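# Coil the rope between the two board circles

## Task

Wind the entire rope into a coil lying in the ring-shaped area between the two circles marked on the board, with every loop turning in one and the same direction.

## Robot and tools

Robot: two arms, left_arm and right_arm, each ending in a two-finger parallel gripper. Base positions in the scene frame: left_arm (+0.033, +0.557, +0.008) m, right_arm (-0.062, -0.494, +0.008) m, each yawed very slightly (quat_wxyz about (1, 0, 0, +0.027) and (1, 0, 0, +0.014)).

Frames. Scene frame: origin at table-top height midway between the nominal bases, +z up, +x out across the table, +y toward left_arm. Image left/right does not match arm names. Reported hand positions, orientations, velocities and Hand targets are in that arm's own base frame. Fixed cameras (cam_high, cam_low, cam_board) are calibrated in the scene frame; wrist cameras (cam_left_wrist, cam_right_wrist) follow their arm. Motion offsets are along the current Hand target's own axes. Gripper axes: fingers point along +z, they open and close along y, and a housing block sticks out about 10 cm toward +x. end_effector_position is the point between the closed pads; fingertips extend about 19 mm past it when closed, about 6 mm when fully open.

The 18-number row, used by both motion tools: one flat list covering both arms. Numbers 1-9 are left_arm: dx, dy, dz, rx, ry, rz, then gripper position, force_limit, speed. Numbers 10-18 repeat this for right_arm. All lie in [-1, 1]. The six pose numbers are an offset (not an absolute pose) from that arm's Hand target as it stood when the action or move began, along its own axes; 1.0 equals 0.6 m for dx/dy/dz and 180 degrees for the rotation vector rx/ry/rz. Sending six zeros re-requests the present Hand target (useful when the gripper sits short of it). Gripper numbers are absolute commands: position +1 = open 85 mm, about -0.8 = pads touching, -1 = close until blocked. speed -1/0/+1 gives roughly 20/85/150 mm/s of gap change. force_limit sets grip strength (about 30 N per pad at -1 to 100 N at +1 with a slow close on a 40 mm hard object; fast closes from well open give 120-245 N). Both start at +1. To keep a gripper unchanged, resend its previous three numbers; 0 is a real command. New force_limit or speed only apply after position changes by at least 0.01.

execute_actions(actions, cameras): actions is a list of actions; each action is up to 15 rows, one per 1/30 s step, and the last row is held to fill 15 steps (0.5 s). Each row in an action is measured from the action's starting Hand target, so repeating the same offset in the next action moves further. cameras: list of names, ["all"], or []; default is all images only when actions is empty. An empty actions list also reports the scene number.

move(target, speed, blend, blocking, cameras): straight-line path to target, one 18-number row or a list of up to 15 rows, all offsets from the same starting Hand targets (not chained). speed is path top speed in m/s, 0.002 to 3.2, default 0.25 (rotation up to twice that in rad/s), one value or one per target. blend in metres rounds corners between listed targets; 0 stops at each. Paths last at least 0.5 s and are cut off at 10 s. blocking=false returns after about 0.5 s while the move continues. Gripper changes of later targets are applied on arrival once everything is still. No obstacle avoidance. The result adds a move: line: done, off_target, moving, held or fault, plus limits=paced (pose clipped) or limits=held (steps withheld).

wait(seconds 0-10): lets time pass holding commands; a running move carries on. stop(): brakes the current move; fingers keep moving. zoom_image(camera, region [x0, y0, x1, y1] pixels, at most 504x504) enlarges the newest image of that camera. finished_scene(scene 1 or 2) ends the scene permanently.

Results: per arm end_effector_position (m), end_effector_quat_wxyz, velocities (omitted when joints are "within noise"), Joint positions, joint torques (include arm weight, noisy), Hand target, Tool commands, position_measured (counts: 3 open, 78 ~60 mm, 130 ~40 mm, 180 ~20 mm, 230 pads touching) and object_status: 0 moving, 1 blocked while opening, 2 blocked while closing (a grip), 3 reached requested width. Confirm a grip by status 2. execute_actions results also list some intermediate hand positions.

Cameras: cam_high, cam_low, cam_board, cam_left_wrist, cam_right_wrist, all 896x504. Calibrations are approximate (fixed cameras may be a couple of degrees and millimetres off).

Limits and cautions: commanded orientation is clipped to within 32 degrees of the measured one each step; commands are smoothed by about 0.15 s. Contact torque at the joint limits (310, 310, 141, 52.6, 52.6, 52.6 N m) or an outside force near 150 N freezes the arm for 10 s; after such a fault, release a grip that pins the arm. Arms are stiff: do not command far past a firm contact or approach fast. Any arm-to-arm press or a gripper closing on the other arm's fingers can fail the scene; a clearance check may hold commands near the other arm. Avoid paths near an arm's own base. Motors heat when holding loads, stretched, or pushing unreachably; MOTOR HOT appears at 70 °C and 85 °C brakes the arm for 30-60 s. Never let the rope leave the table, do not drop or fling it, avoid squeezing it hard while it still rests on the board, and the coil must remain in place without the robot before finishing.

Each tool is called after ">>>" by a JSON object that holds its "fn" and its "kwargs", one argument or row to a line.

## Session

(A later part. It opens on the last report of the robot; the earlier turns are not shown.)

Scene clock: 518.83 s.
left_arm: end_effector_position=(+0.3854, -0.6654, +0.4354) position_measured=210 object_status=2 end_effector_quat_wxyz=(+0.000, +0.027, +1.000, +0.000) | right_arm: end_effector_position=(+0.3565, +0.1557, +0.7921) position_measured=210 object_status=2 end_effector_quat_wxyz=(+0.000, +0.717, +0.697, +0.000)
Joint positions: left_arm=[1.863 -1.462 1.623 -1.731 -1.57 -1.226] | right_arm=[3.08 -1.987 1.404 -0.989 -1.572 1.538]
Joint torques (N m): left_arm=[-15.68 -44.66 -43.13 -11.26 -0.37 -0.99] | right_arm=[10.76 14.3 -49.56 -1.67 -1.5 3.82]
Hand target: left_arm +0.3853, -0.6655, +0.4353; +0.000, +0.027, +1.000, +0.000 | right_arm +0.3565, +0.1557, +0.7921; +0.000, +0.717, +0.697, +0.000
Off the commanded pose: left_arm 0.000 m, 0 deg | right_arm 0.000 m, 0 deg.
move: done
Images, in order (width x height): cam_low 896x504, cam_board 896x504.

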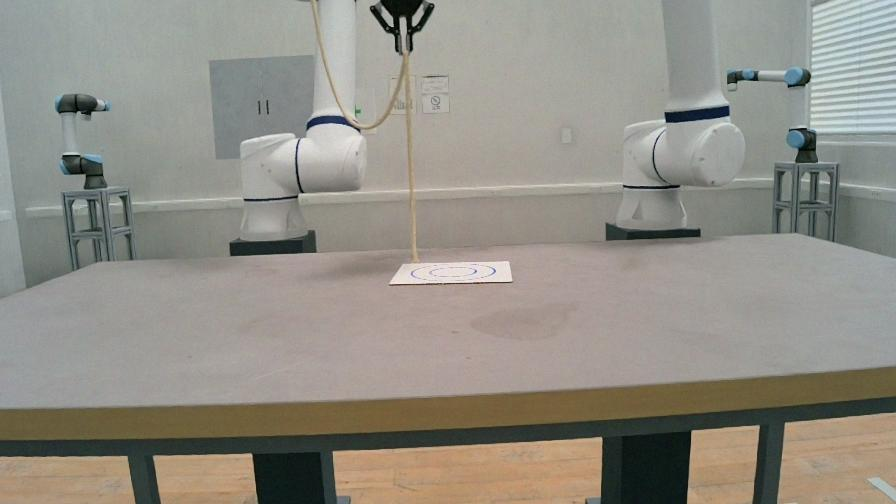

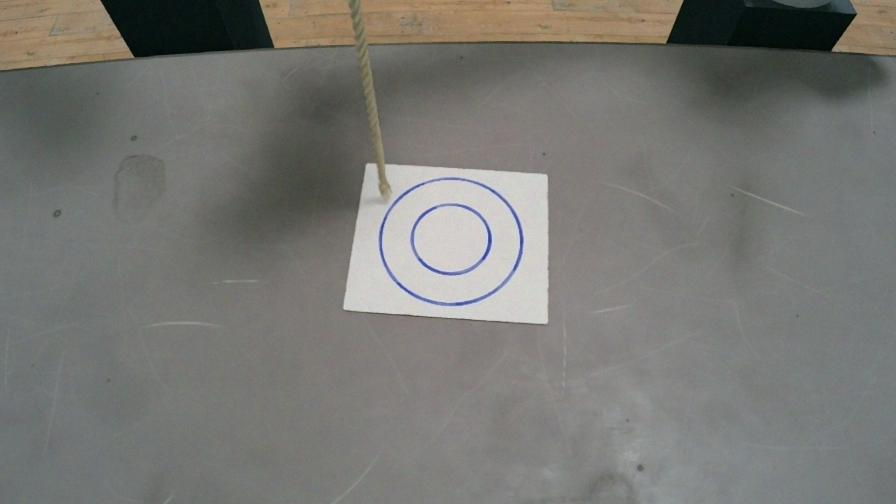

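>>> {"fn": "move", "kwargs": {
  "target": [
    [-0.0087,0.0137,0.03,0,0,0,-1,-1,-1,0,0,0,0,0,0,-0.97,-1,-1],
    [-0.06,0.0182,0.04,0,0,0,-1,-1,-1,0,0,0,0,0,0,-0.97,-1,-1],
    [-0.0933,0.0202,0.075,0,0,0,-1,-1,-1,0,0,0,0,0,0,-0.97,-1,-1]
  ],
  "speed": 0.03,
  "blend": 0.003,
  "cameras": ["cam_board","cam_low"]
}}

>>> {"fn": "zoom_image", "kwargs": {
  "camera": "cam_board",
  "region": [339, 130, 569, 325]
}}

>>> {"fn": "zoom_image", "kwargs": {
  "camera": "cam_low",
  "region": [370, 155, 540, 295]
}}

Scene clock: 549.53 s.
left_arm: end_effector_position=(+0.4417, -0.6563, +0.3905) position_measured=210 object_status=2 end_effector_quat_wxyz=(+0.000, +0.027, +1.000, +0.000) | right_arm: end_effector_position=(+0.3565, +0.1557, +0.7921) position_measured=210 object_status=2 end_effector_quat_wxyz=(+0.000, +0.717, +0.697, +0.000)
Joint positions: left_arm=[1.937 -1.412 1.645 -1.804 -1.57 -1.151] | right_arm=[3.08 -1.987 1.404 -0.989 -1.572 1.538]
Joint torques (N m): left_arm=[7.66 -46.37 -43.86 -10.31 0.95 1.88] | right_arm=[8.47 11.76 -49.69 -2.25 -1.29 3.85]
Hand target: left_arm +0.4419, -0.6563, +0.3903; +0.000, +0.027, +1.000, +0.000 | right_arm +0.3565, +0.1557, +0.7921; +0.000, +0.717, +0.697, +0.000
Off the commanded pose: left_arm 0.000 m, 0 deg | right_arm 0.000 m, 0 deg.
move: done
Images, in order (width x height): cam_low 896x504, cam_board 896x504.

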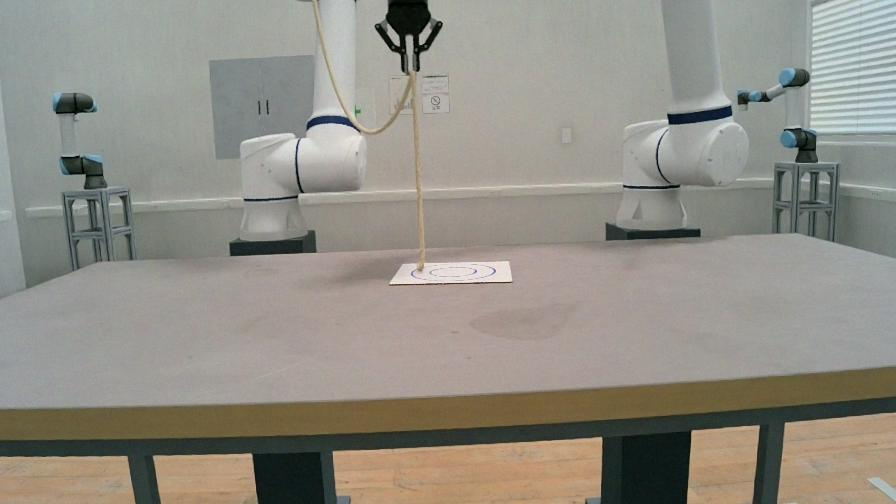

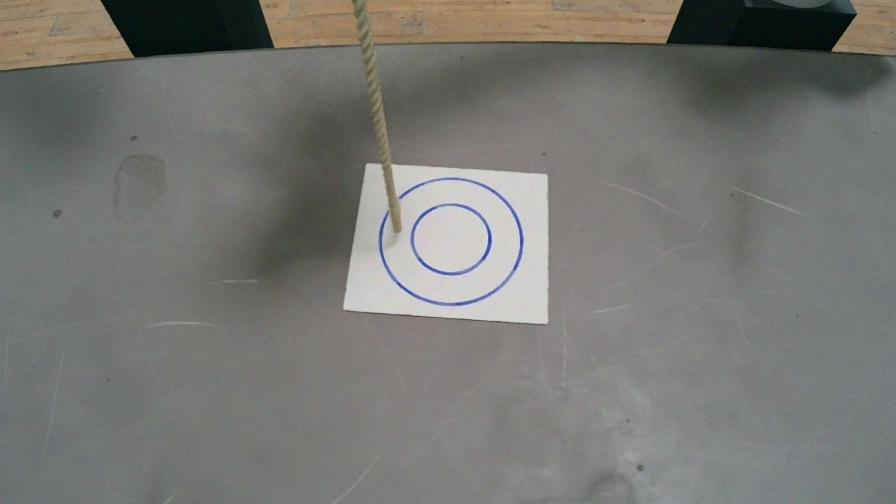

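Scaled by 2.191.

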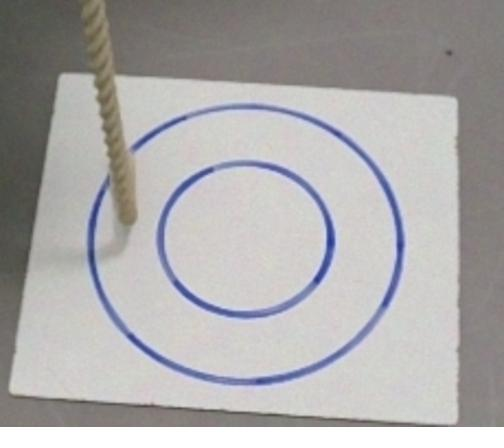

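Scaled by 2.965.

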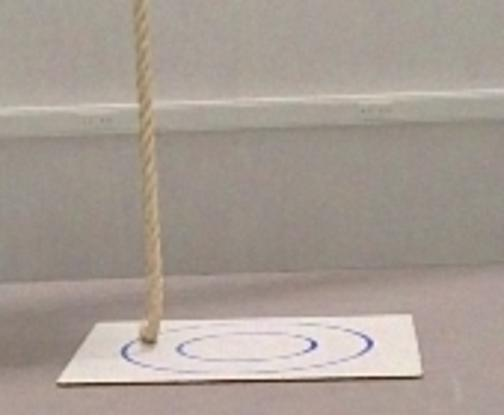

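>>> {"fn": "move", "kwargs": {
  "target": [
    [-0.0617,0.003,0.0442,0,0,0,-1,-1,-1,0,0,0,0,0,0,-0.97,-1,-1],
    [-0.1,0.024,0.0867,0,0,0,-1,-1,-1,0,0,0,0,0,0,-0.97,-1,-1]
  ],
  "speed": 0.03,
  "blend": 0.004,
  "cameras": ["cam_board","cam_low"]
}}

>>> {"fn": "zoom_image", "kwargs": {
  "camera": "cam_board",
  "region": [339, 130, 569, 325]
}}

>>> {"fn": "zoom_image", "kwargs": {
  "camera": "cam_low",
  "region": [370, 155, 540, 295]
}}

Scene clock: 570.63 s.
left_arm: end_effector_position=(+0.5025, -0.6452, +0.3385) position_measured=210 object_status=2 end_effector_quat_wxyz=(+0.000, +0.027, +1.000, +0.000) | right_arm: end_effector_position=(+0.3565, +0.1557, +0.7921) position_measured=210 object_status=2 end_effector_quat_wxyz=(+0.000, +0.717, +0.697, +0.000)
Joint positions: left_arm=[2.013 -1.346 1.66 -1.884 -1.57 -1.075] | right_arm=[3.08 -1.987 1.404 -0.989 -1.572 1.538]
Joint torques (N m): left_arm=[7.2 -53.37 -41.79 -10.72 1.28 2.53] | right_arm=[5.5 12.63 -48.32 -2.1 -1.09 4.26]
Hand target: left_arm +0.5026, -0.6451, +0.3383; +0.000, +0.027, +1.000, +0.000 | right_arm +0.3565, +0.1557, +0.7921; +0.000, +0.717, +0.697, +0.000
Off the commanded pose: left_arm 0.000 m, 0 deg | right_arm 0.000 m, 0 deg.
move: done
Images, in order (width x height): cam_low 896x504, cam_board 896x504.

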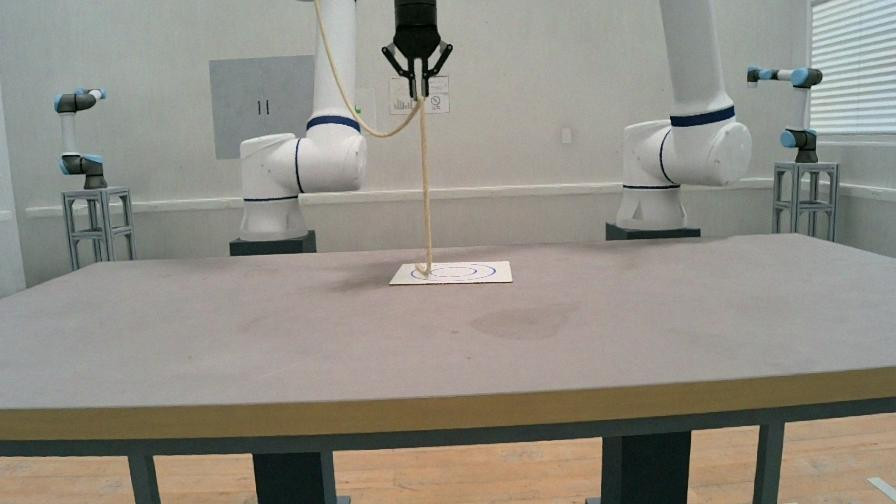

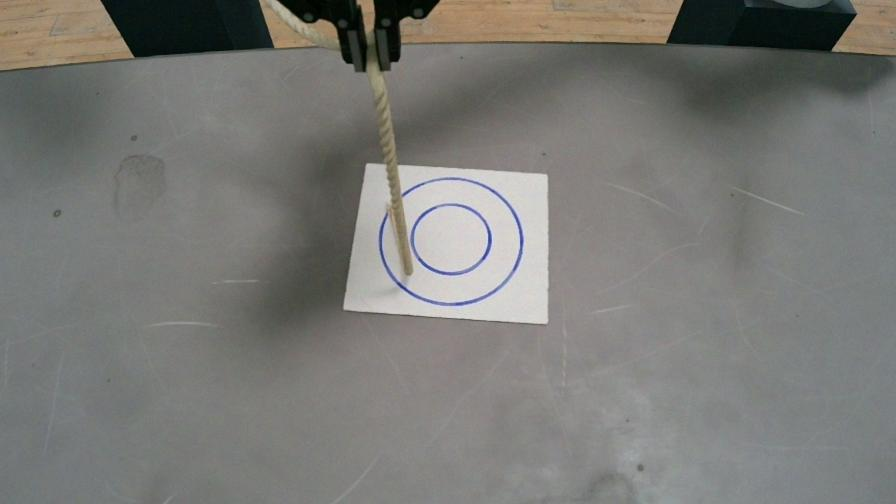

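Scaled by 2.191.

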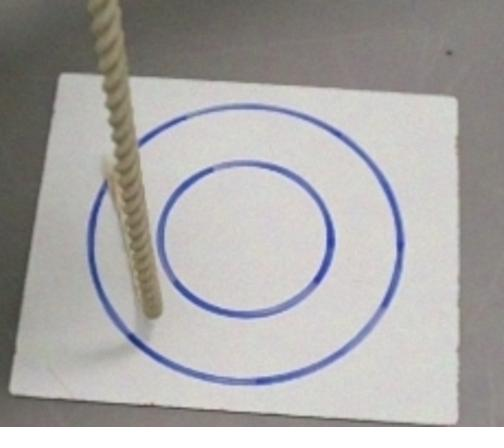

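Scaled by 2.965.

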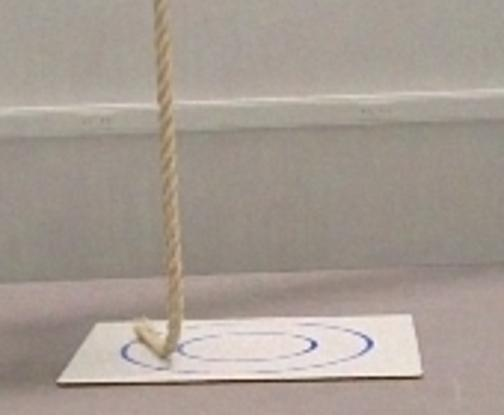

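>>> {"fn": "move", "kwargs": {
  "target": [-0.0067,-0.066,-0.005,0,0,0,-1,-1,-1,0,0,0,0,0,0,-0.97,-1,-1],
  "speed": 0.03,
  "cameras": ["cam_board"]
}}

>>> {"fn": "zoom_image", "kwargs": {
  "camera": "cam_board",
  "region": [339, 130, 569, 325]
}}

Scene clock: 587.93 s.
left_arm: end_effector_position=(+0.5045, -0.6848, +0.3413) position_measured=210 object_status=2 end_effector_quat_wxyz=(+0.000, +0.027, +1.000, +0.000) | right_arm: end_effector_position=(+0.3565, +0.1557, +0.7921) position_measured=210 object_status=2 end_effector_quat_wxyz=(+0.000, +0.717, +0.697, +0.000)
Joint positions: left_arm=[1.995 -1.295 1.59 -1.865 -1.57 -1.093] | right_arm=[3.08 -1.987 1.404 -0.989 -1.572 1.538]
Joint torques (N m): left_arm=[-7.83 -58.98 -56.01 -1.18 -0.65 -0.85] | right_arm=[7.24 14.53 -47.79 -2.27 -0.63 4.15]
Hand target: left_arm +0.5045, -0.6849, +0.3413; +0.000, +0.027, +1.000, +0.000 | right_arm +0.3565, +0.1557, +0.7921; +0.000, +0.717, +0.697, +0.000
Off the commanded pose: left_arm 0.000 m, 0 deg | right_arm 0.000 m, 0 deg.
move: done
Images, in order (width x height): cam_board 896x504.

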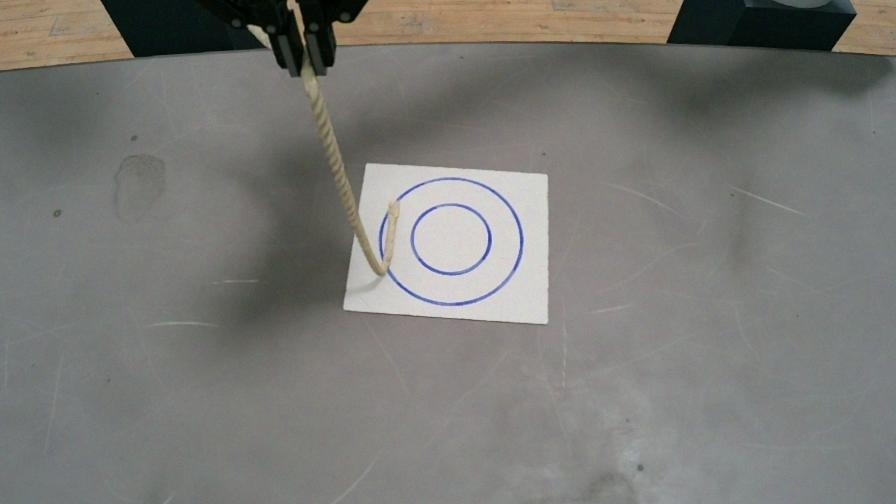

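Scaled by 2.191.

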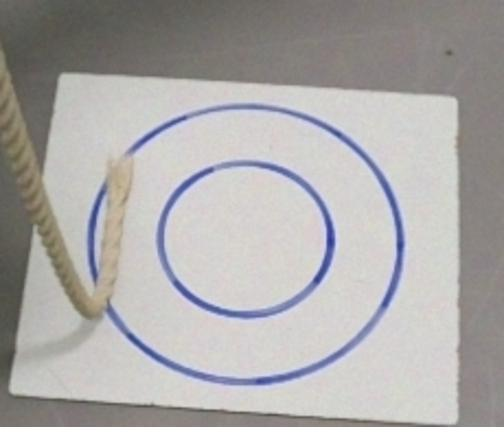

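>>> {"fn": "move", "kwargs": {
  "target": [
    [0.0967,0.0333,-0.1145,0,0,0,-1,-1,-1,0,0,0,0,0,0,-0.97,-1,-1],
    [0.2017,0.0533,-0.1445,0,0,0,-1,-1,-1,0,0,0,0,0,0,-0.97,-1,-1]
  ],
  "speed": 0.06,
  "blend": 0.01,
  "cameras": ["cam_board","cam_low"]
}}

>>> {"fn": "zoom_image", "kwargs": {
  "camera": "cam_board",
  "region": [339, 130, 569, 325]
}}

>>> {"fn": "zoom_image", "kwargs": {
  "camera": "cam_low",
  "region": [370, 155, 540, 295]
}}

Scene clock: 620.70 s.
left_arm: end_effector_position=(+0.3854, -0.6466, +0.4279) position_measured=210 object_status=2 end_effector_quat_wxyz=(+0.000, +0.027, +1.000, +0.000) | right_arm: end_effector_position=(+0.3565, +0.1557, +0.7921) position_measured=210 object_status=2 end_effector_quat_wxyz=(+0.000, +0.717, +0.697, +0.000)
Joint positions: left_arm=[1.87 -1.487 1.663 -1.747 -1.57 -1.218] | right_arm=[3.08 -1.987 1.404 -0.989 -1.572 1.538]
Joint torques (N m): left_arm=[-9.38 -69.24 -47.04 -1.82 -0.25 -1.49] | right_arm=[4.86 15.24 -48.78 -2.39 -0.22 4.17]
Hand target: left_arm +0.3853, -0.6465, +0.4280; +0.000, +0.027, +1.000, +0.000 | right_arm +0.3565, +0.1557, +0.7921; +0.000, +0.717, +0.697, +0.000
Off the commanded pose: left_arm 0.000 m, 0 deg | right_arm 0.000 m, 0 deg.
move: done
Images, in order (width x height): cam_low 896x504, cam_board 896x504.

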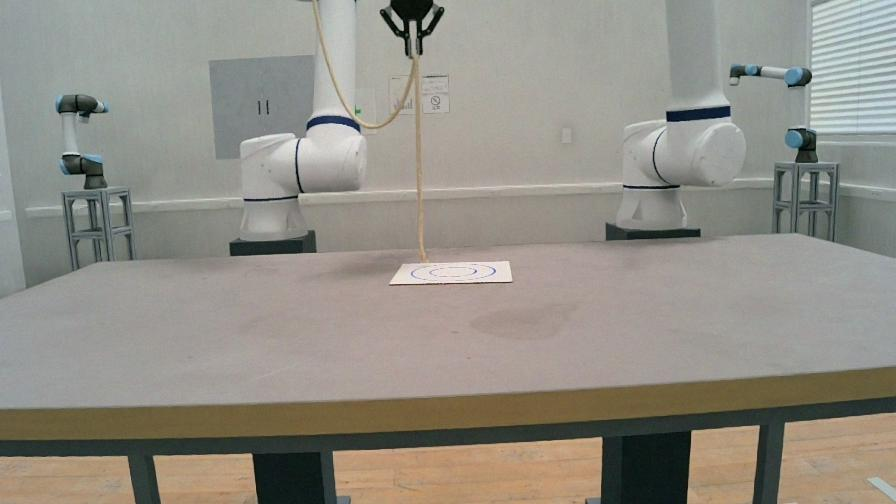

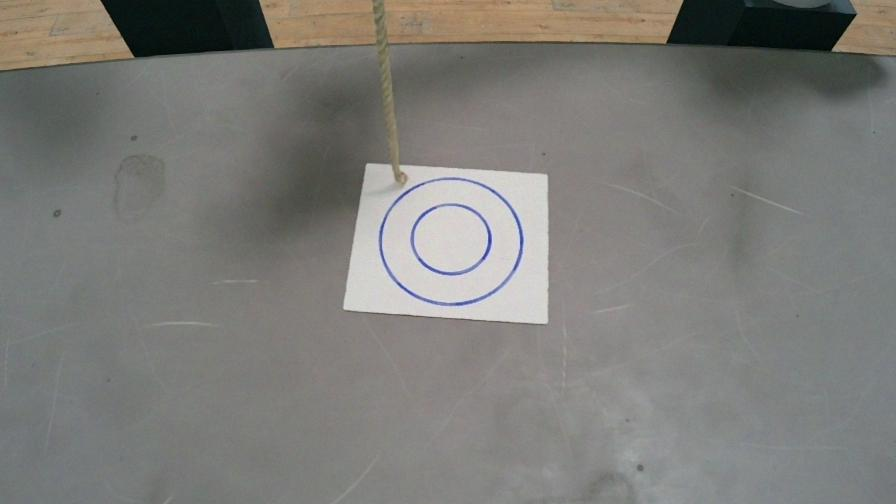

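Scaled by 2.191.

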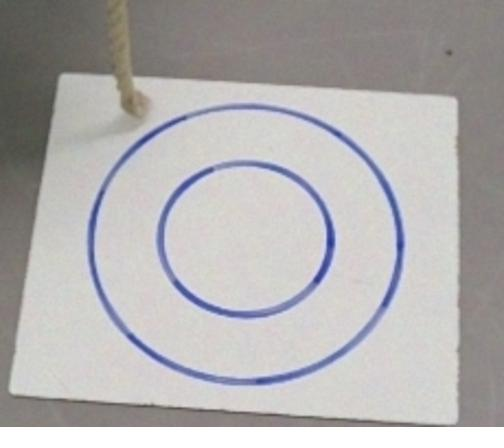

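Scaled by 2.965.

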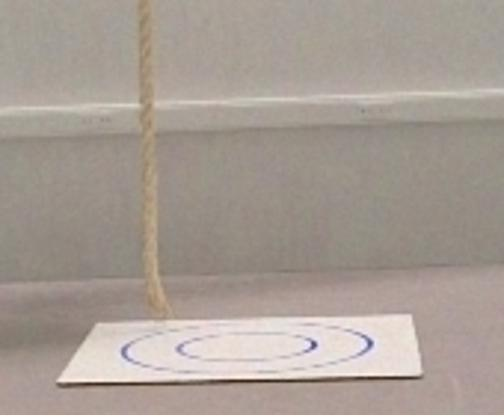

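>>> {"fn": "move", "kwargs": {
  "target": [
    [-0.0457,0.0053,0.01,0,0,0,-1,-1,-1,0,0,0,0,0,0,-0.97,-1,-1],
    [-0.0457,0.0053,0.0233,0,0,0,-1,-1,-1,0,0,0,0,0,0,-0.97,-1,-1],
    [-0.129,0.0078,0.055,0,0,0,-1,-1,-1,0,0,0,0,0,0,-0.97,-1,-1],
    [-0.179,0.0087,0.105,0,0,0,-1,-1,-1,0,0,0,0,0,0,-0.97,-1,-1]
  ],
  "speed": [0.05, 0.02, 0.035, 0.03],
  "blend": [0, 0.003, 0.003, 0],
  "cameras": ["cam_board","cam_low"]
}}

>>> {"fn": "zoom_image", "kwargs": {
  "camera": "cam_board",
  "region": [339, 130, 569, 325]
}}

>>> {"fn": "zoom_image", "kwargs": {
  "camera": "cam_low",
  "region": [370, 155, 540, 295]
}}

Scene clock: 655.53 s.
left_arm: end_effector_position=(+0.4927, -0.6470, +0.3652) position_measured=210 object_status=2 end_effector_quat_wxyz=(+0.000, +0.027, +1.000, +0.000) | right_arm: end_effector_position=(+0.3565, +0.1557, +0.7921) position_measured=210 object_status=2 end_effector_quat_wxyz=(+0.000, +0.717, +0.697, +0.000)
Joint positions: left_arm=[2.001 -1.366 1.635 -1.84 -1.57 -1.087] | right_arm=[3.08 -1.987 1.404 -0.989 -1.572 1.538]
Joint torques (N m): left_arm=[5.85 -51.92 -46.02 -10.69 1.14 2.49] | right_arm=[2.93 13.77 -46.65 -2.52 0.46 3.84]
Hand target: left_arm +0.4929, -0.6470, +0.3650; +0.000, +0.027, +1.000, +0.000 | right_arm +0.3565, +0.1557, +0.7921; +0.000, +0.717, +0.697, +0.000
Off the commanded pose: left_arm 0.000 m, 0 deg | right_arm 0.000 m, 0 deg.
move: done
Images, in order (width x height): cam_low 896x504, cam_board 896x504.

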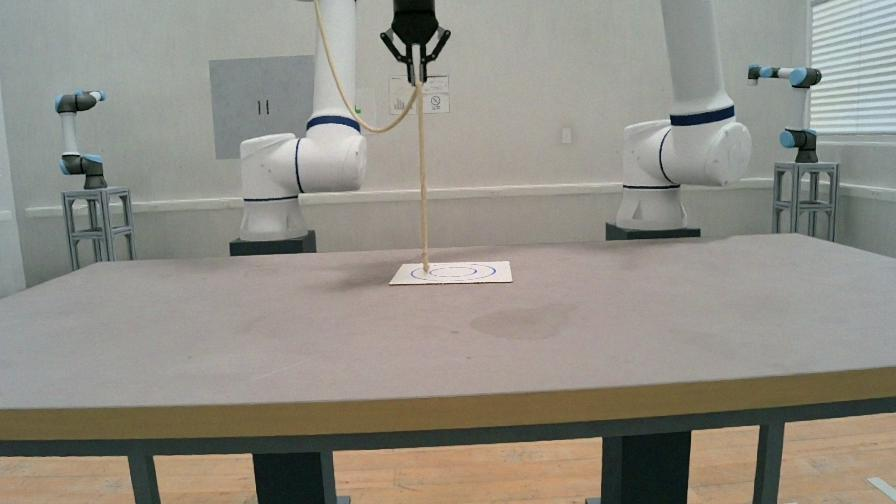

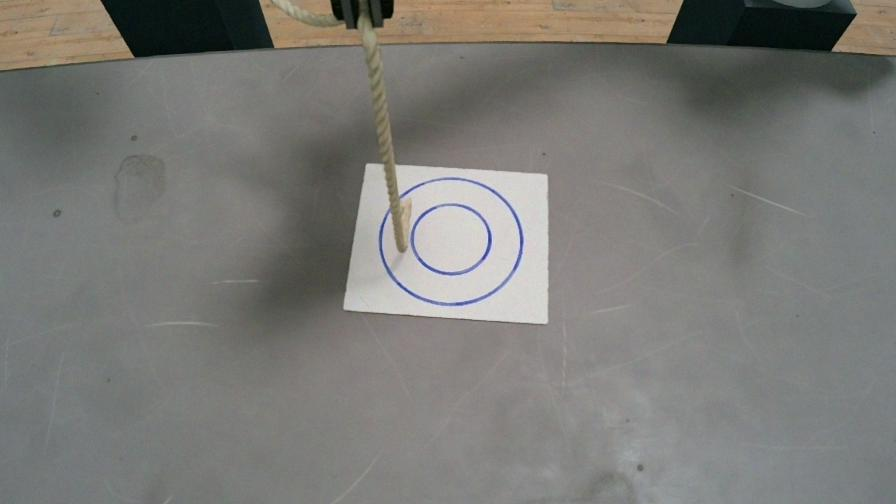

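Scaled by 2.191.

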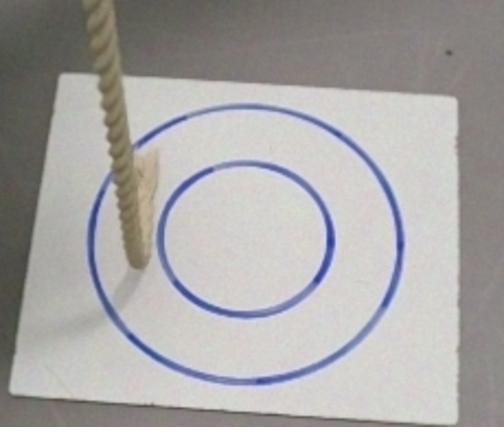

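Scaled by 2.965.

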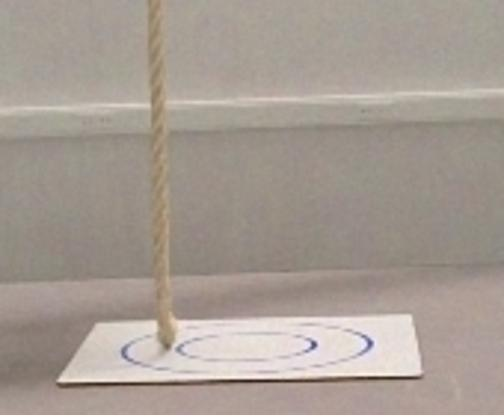

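>>> {"fn": "move", "kwargs": {
  "target": [
    [-0.0442,0.0123,0.0183,0,0,0,-1,-1,-1,0,0,0,0,0,0,-0.97,-1,-1],
    [-0.0602,0.0392,0.0458,0,0,0,-1,-1,-1,0,0,0,0,0,0,-0.97,-1,-1],
    [-0.0675,0.0712,0.075,0,0,0,-1,-1,-1,0,0,0,0,0,0,-0.97,-1,-1]
  ],
  "speed": 0.03,
  "blend": 0.004,
  "cameras": ["cam_board"]
}}

>>> {"fn": "zoom_image", "kwargs": {
  "camera": "cam_board",
  "region": [339, 130, 569, 325]
}}

Scene clock: 676.07 s.
left_arm: end_effector_position=(+0.5356, -0.6066, +0.3202) position_measured=210 object_status=2 end_effector_quat_wxyz=(+0.000, +0.027, +1.000, +0.000) | right_arm: end_effector_position=(+0.3565, +0.1557, +0.7921) position_measured=210 object_status=2 end_effector_quat_wxyz=(+0.000, +0.717, +0.697, +0.000)
Joint positions: left_arm=[2.073 -1.35 1.698 -1.919 -1.57 -1.015] | right_arm=[3.08 -1.987 1.404 -0.989 -1.572 1.538]
Joint torques (N m): left_arm=[9.35 -76.73 -43.95 -10.31 1.27 1.77] | right_arm=[4.15 14.46 -46.4 -2.64 0.82 4.09]
Hand target: left_arm +0.5356, -0.6065, +0.3201; +0.000, +0.027, +1.000, +0.000 | right_arm +0.3565, +0.1557, +0.7921; +0.000, +0.717, +0.697, +0.000
Off the commanded pose: left_arm 0.000 m, 0 deg | right_arm 0.000 m, 0 deg.
move: done
Images, in order (width x height): cam_board 896x504.

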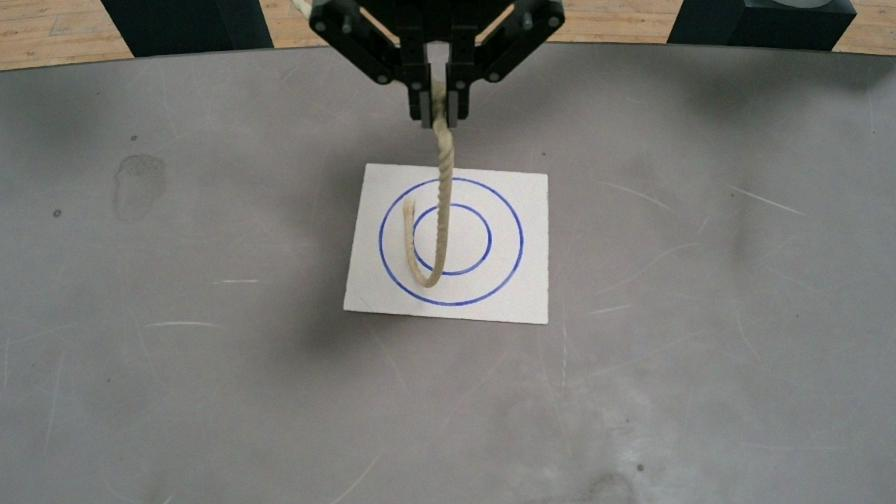

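Scaled by 2.191.

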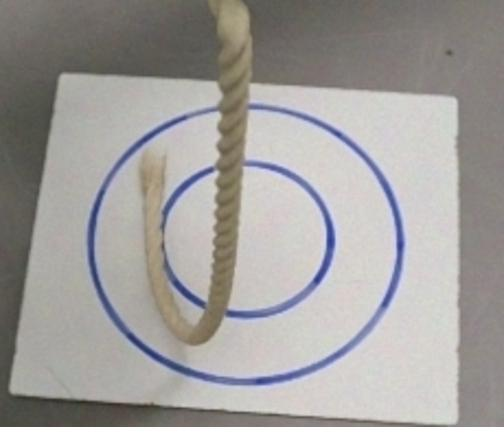

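>>> {"fn": "move", "kwargs": {
  "target": [
    [0.0373,0.0448,0.0303,0,0,-0.0667,-1,-1,-1,0,0,0,0,0,0,-0.97,-1,-1],
    [0.056,0.0725,0.0628,0,0,-0.1389,-1,-1,-1,0,0,0,0,0,0,-0.97,-1,-1]
  ],
  "speed": 0.035,
  "blend": 0.004,
  "cameras": ["cam_board"]
}}

>>> {"fn": "zoom_image", "kwargs": {
  "camera": "cam_board",
  "region": [339, 130, 569, 325]
}}

Scene clock: 723.63 s.
left_arm: end_effector_position=(+0.5044, -0.5613, +0.2824) position_measured=210 object_status=2 end_effector_quat_wxyz=(+0.000, -0.190, +0.982, +0.000) | right_arm: end_effector_position=(+0.3565, +0.1557, +0.7921) position_measured=210 object_status=2 end_effector_quat_wxyz=(+0.000, +0.717, +0.697, +0.000)
Joint positions: left_arm=[2.065 -1.412 1.846 -2.005 -1.57 -1.459] | right_arm=[3.08 -1.987 1.404 -0.989 -1.572 1.538]
Joint torques (N m): left_arm=[-10.36 -68.23 -40.57 -10.48 0.5 -0.26] | right_arm=[3.65 13.71 -47.72 -3.16 1.22 4.03]
Hand target: left_arm +0.5044, -0.5612, +0.2824; +0.000, -0.190, +0.982, +0.000 | right_arm +0.3565, +0.1557, +0.7921; +0.000, +0.717, +0.697, +0.000
Off the commanded pose: left_arm 0.000 m, 0 deg | right_arm 0.000 m, 0 deg.
move: done
Images, in order (width x height): cam_board 896x504.

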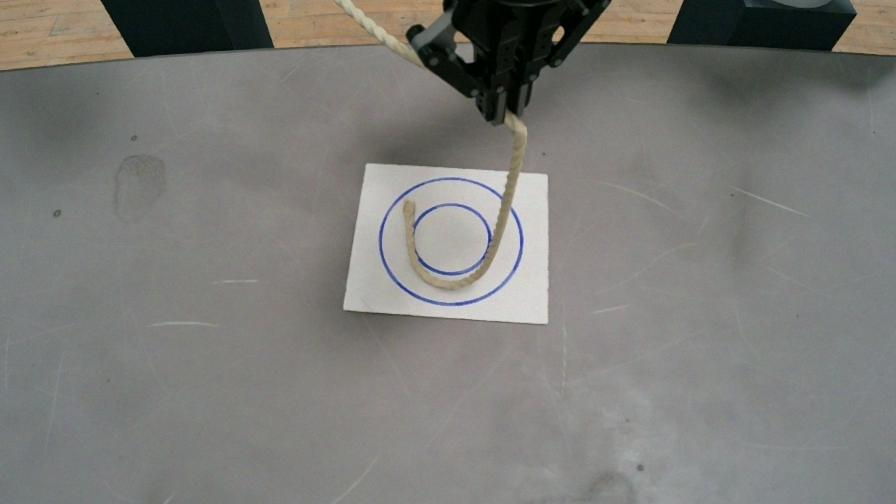

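Scaled by 2.191.

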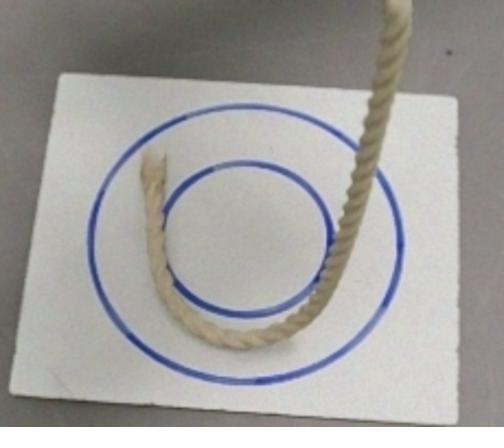

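>>> {"fn": "move", "kwargs": {
  "target": [
    [0.0337,0.0493,0.0348,0,0,-0.0944,-1,-1,-1,0,0,0,0,0,0,-0.97,-1,-1],
    [0.0625,0.064,0.0657,0,0,-0.1722,-1,-1,-1,0,0,0,0,0,0,-0.97,-1,-1]
  ],
  "speed": 0.045,
  "blend": 0.004,
  "cameras": ["cam_board"]
}}

>>> {"fn": "zoom_image", "kwargs": {
  "camera": "cam_board",
  "region": [339, 130, 569, 325]
}}

Scene clock: 751.70 s.
left_arm: end_effector_position=(+0.4553, -0.5396, +0.2430) position_measured=210 object_status=2 end_effector_quat_wxyz=(+0.000, -0.446, +0.895, +0.000) | right_arm: end_effector_position=(+0.3565, +0.1557, +0.7921) position_measured=210 object_status=2 end_effector_quat_wxyz=(+0.000, +0.717, +0.697, +0.000)
Joint positions: left_arm=[2.017 -1.457 1.977 -2.09 -1.57 -2.048] | right_arm=[3.08 -1.987 1.404 -0.989 -1.572 1.538]
Joint torques (N m): left_arm=[-9.71 -63.83 -39.5 -10.7 0.52 -1.1] | right_arm=[3.24 12.36 -45.82 -3.32 1.95 4.22]
Hand target: left_arm +0.4553, -0.5396, +0.2430; +0.000, -0.446, +0.895, +0.000 | right_arm +0.3565, +0.1557, +0.7921; +0.000, +0.717, +0.697, +0.000
Off the commanded pose: left_arm 0.000 m, 0 deg | right_arm 0.000 m, 0 deg.
move: done
Images, in order (width x height): cam_board 896x504.

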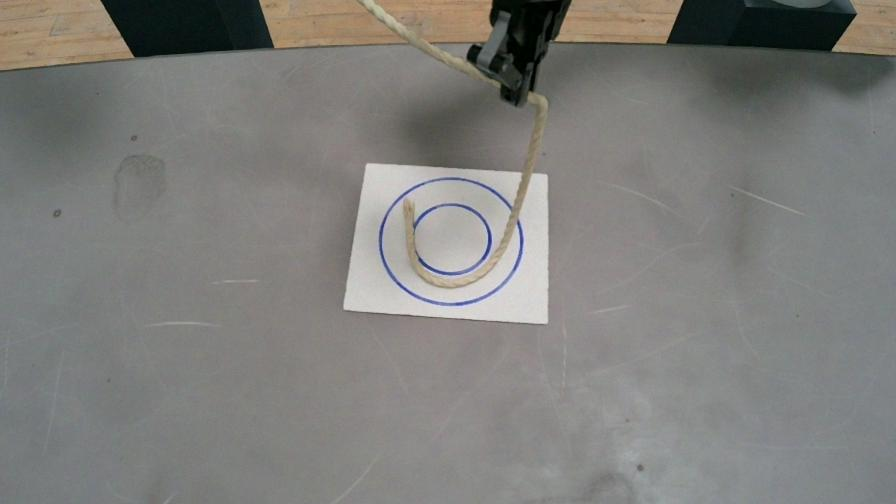

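Scaled by 2.191.

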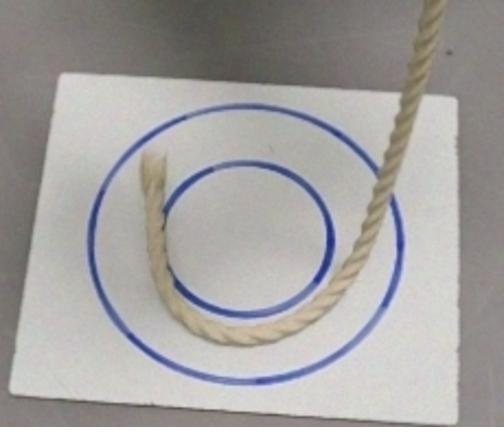

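>>> {"fn": "move", "kwargs": {
  "target": [
    [0.0282,0.0165,0.0308,0,0,-0.0722,-1,-1,-1,0,0,0,0,0,0,-0.97,-1,-1],
    [0.0587,0.0258,0.0633,0,0,-0.1444,-1,-1,-1,0,0,0,0,0,0,-0.97,-1,-1]
  ],
  "speed": 0.045,
  "blend": 0.004,
  "cameras": ["cam_board"]
}}

>>> {"fn": "zoom_image", "kwargs": {
  "camera": "cam_board",
  "region": [339, 130, 569, 325]
}}

Scene clock: 769.20 s.
left_arm: end_effector_position=(+0.4218, -0.5584, +0.2050) position_measured=210 object_status=2 end_effector_quat_wxyz=(+0.000, -0.635, +0.772, +0.000) | right_arm: end_effector_position=(+0.3565, +0.1557, +0.7921) position_measured=210 object_status=2 end_effector_quat_wxyz=(+0.000, +0.717, +0.697, +0.000)
Joint positions: left_arm=[1.961 -1.431 2.025 -2.164 -1.57 -2.558] | right_arm=[3.08 -1.987 1.404 -0.989 -1.572 1.538]
Joint torques (N m): left_arm=[-9.78 -42.35 -36.99 -10.72 0.36 -0.61] | right_arm=[2.99 12.13 -44.86 -3.35 2.01 3.61]
Hand target: left_arm +0.4218, -0.5584, +0.2050; +0.000, -0.636, +0.772, +0.000 | right_arm +0.3565, +0.1557, +0.7921; +0.000, +0.717, +0.697, +0.000
Off the commanded pose: left_arm 0.000 m, 0 deg | right_arm 0.000 m, 0 deg.
move: done
Images, in order (width x height): cam_board 896x504.

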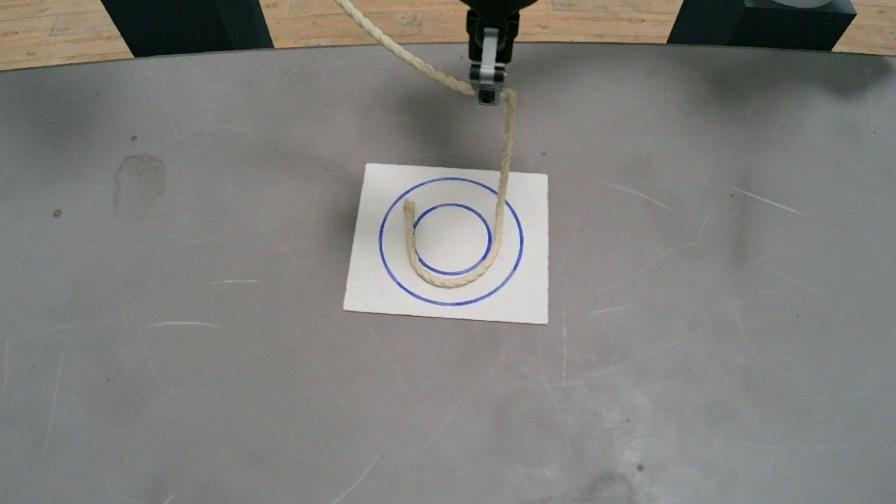

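Scaled by 2.191.

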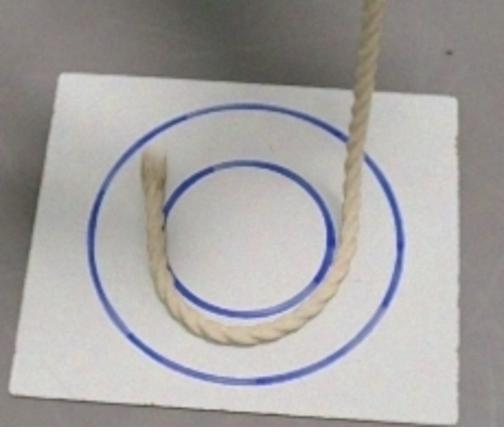

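>>> {"fn": "execute_actions", "kwargs": {
  "actions": [],
  "cameras": ["cam_board", "cam_left_wrist", "cam_low"]
}}

Scene clock: 806.70 s.
left_arm: end_effector_position=(+0.4218, -0.5584, +0.2050) position_measured=210 object_status=2 end_effector_quat_wxyz=(+0.000, -0.636, +0.772, +0.000) | right_arm: end_effector_position=(+0.3565, +0.1557, +0.7921) position_measured=210 object_status=2 end_effector_quat_wxyz=(+0.000, +0.717, +0.697, +0.000)
Joint positions: left_arm=[1.961 -1.431 2.025 -2.164 -1.57 -2.558] | right_arm=[3.08 -1.987 1.404 -0.989 -1.572 1.538]
Joint velocities: within noise
Joint torques (N m): left_arm=[-9.98 -42.45 -37.05 -10.66 1.05 -0.9] | right_arm=[2.06 12.45 -45.4 -3.84 2.79 3.61]
Hand target: left_arm +0.4218, -0.5584, +0.2050; +0.000, -0.636, +0.772, +0.000 | right_arm +0.3565, +0.1557, +0.7921; +0.000, +0.717, +0.697, +0.000
Tool commands: left_gripper/position=-1.0 left_gripper/force_limit=-1.0 left_gripper/speed=-1.0 right_gripper/position=-0.97 right_gripper/force_limit=-1.0 right_gripper/speed=-1.0
Off the commanded pose: left_arm 0.000 m, 0 deg | right_arm 0.000 m, 0 deg.
camera_calibration:
cam_left_wrist: T_world_to_cam=[[-0.981505, 0.19077, -0.0159381, 0.531733], [0.171376, 0.912716, 0.370917, 0.379182], [0.0853067, 0.361326, -0.928529, 0.487064], [0, 0, 0, 1]] pos_world=[0.415366, -0.623513, 0.320083]
Images, in order (width x height): cam_low 896x504, cam_board 896x504, cam_left_wrist 896x504.

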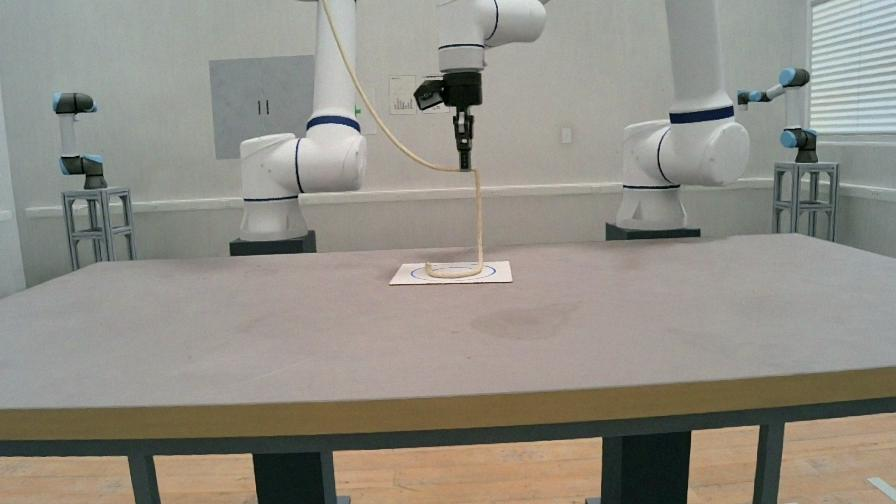

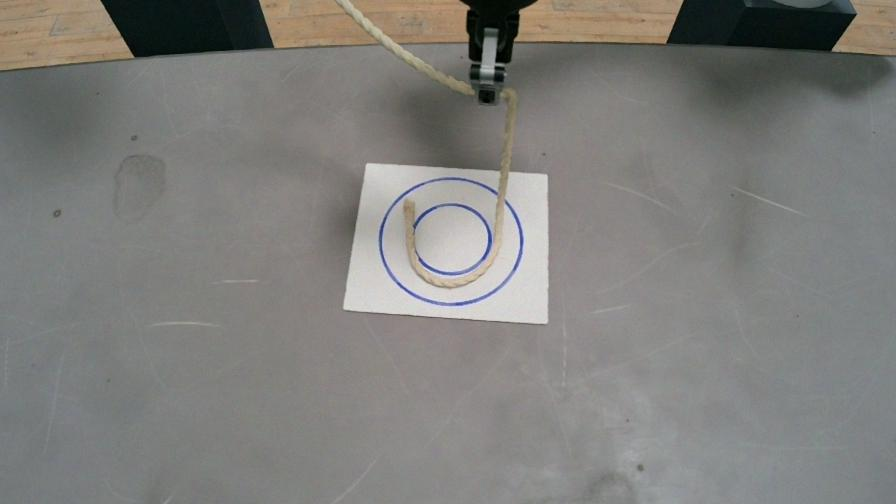

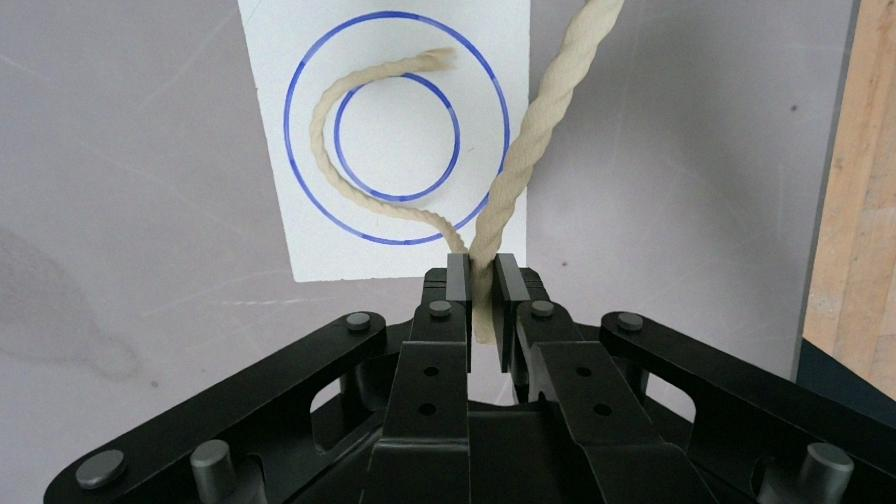

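>>> {"fn": "move", "kwargs": {
  "target": [0.03, 0.01245, 0.0325, 0, 0, -0.0722, -1, -1, -1, 0, 0, 0, 0, 0, 0, -0.97, -1, -1],
  "speed": 0.05,
  "cameras": ["cam_board"]
}}

>>> {"fn": "zoom_image", "kwargs": {
  "camera": "cam_board",
  "region": [339, 130, 569, 325]
}}

Scene clock: 827.27 s.
left_arm: end_effector_position=(+0.4110, -0.5746, +0.1855) position_measured=210 object_status=2 end_effector_quat_wxyz=(+0.000, +0.719, -0.695, +0.000) | right_arm: end_effector_position=(+0.3565, +0.1557, +0.7921) position_measured=210 object_status=2 end_effector_quat_wxyz=(+0.000, +0.717, +0.697, +0.000)
Joint positions: left_arm=[1.937 -1.401 2.03 -2.199 -1.57 -2.808] | right_arm=[3.08 -1.987 1.404 -0.989 -1.572 1.538]
Joint torques (N m): left_arm=[-8.76 -43.46 -35.38 -10.65 0.54 -0.52] | right_arm=[4.14 11.64 -44.44 -3.47 2.44 3.47]
Hand target: left_arm +0.4110, -0.5746, +0.1854; +0.000, +0.719, -0.695, +0.000 | right_arm +0.3565, +0.1557, +0.7921; +0.000, +0.717, +0.697, +0.000
Off the commanded pose: left_arm 0.000 m, 0 deg | right_arm 0.000 m, 0 deg.
move: done
Images, in order (width x height): cam_board 896x504.

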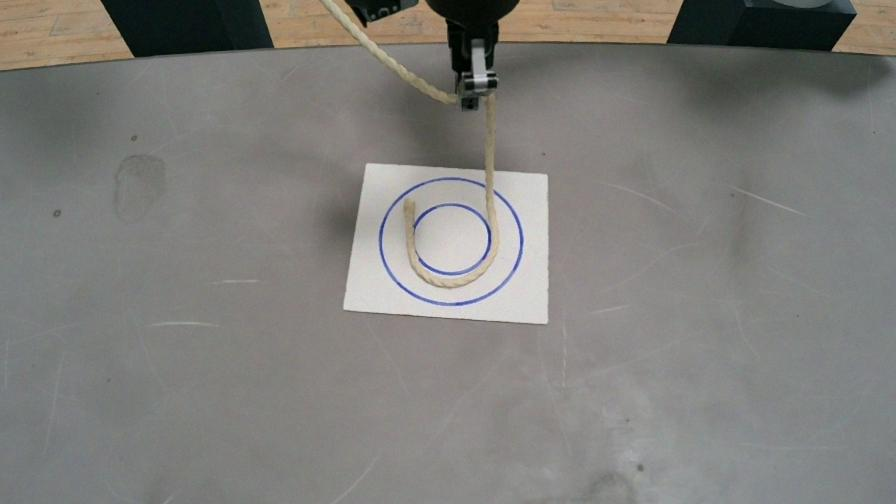

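Scaled by 2.191.

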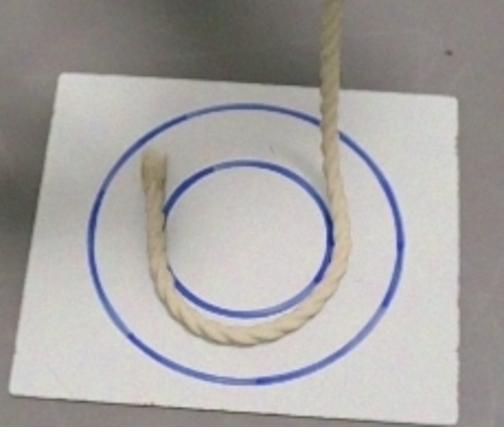

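>>> {"fn": "wait", "kwargs": {
  "seconds": 0.1,
  "cameras": ["cam_left_wrist"]
}}

>>> {"fn": "zoom_image", "kwargs": {
  "camera": "cam_left_wrist",
  "region": [230, 0, 580, 350]
}}

Scene clock: 841.37 s.
left_arm: end_effector_position=(+0.4110, -0.5746, +0.1854) position_measured=210 object_status=2 end_effector_quat_wxyz=(+0.000, +0.719, -0.695, +0.000) | right_arm: end_effector_position=(+0.3565, +0.1557, +0.7921) position_measured=210 object_status=2 end_effector_quat_wxyz=(+0.000, +0.717, +0.697, +0.000)
Joint positions: left_arm=[1.937 -1.401 2.03 -2.199 -1.57 -2.808] | right_arm=[3.08 -1.987 1.404 -0.989 -1.572 1.538]
Joint torques (N m): left_arm=[-10.19 -42.61 -36 -10.56 0.92 -0.8] | right_arm=[3.09 12.52 -43.79 -3.7 2.83 3.24]
Hand target: left_arm +0.4110, -0.5746, +0.1854; +0.000, +0.719, -0.695, +0.000 | right_arm +0.3565, +0.1557, +0.7921; +0.000, +0.717, +0.697, +0.000
Tool commands: left_gripper/position=-1.0 left_gripper/force_limit=-1.0 left_gripper/speed=-1.0 right_gripper/position=-0.97 right_gripper/force_limit=-1.0 right_gripper/speed=-1.0
Off the commanded pose: left_arm 0.000 m, 0 deg | right_arm 0.000 m, 0 deg.
wait: 0.10 s; at rest from the start
camera_calibration:
cam_left_wrist: T_world_to_cam=[[-0.99926, -0.0349156, -0.0161146, 0.401682], [-0.0384026, 0.927917, 0.370805, 0.498057], [0.00200614, 0.371149, -0.928571, 0.515622], [0, 0, 0, 1]] pos_world=[0.419477, -0.639503, 0.300583]
Images, in order (width x height): cam_left_wrist 896x504.

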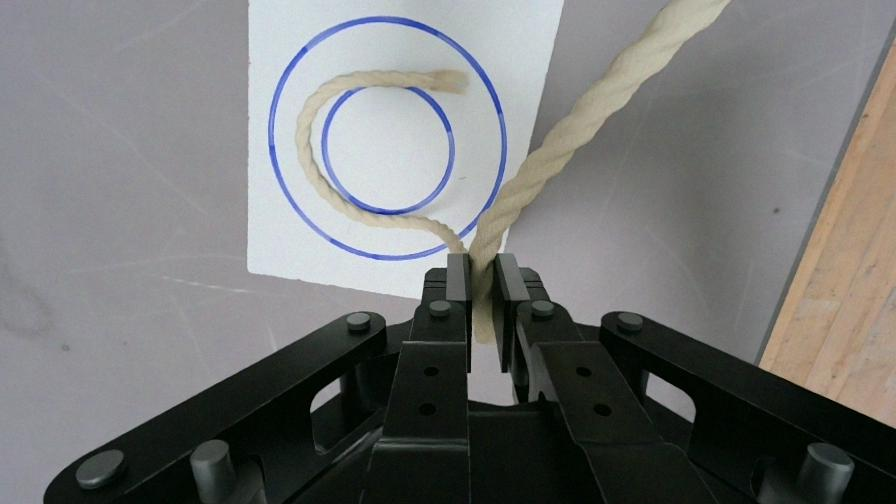

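Scaled by 1.440.

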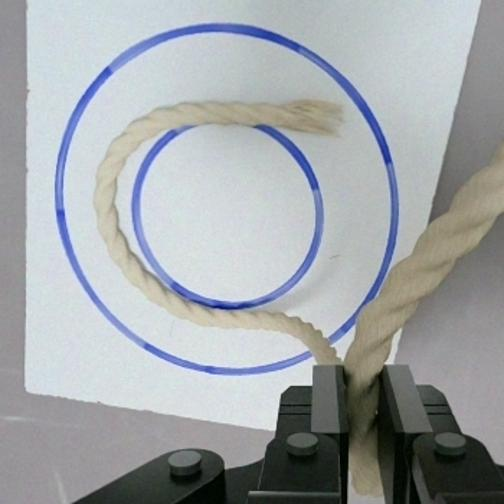

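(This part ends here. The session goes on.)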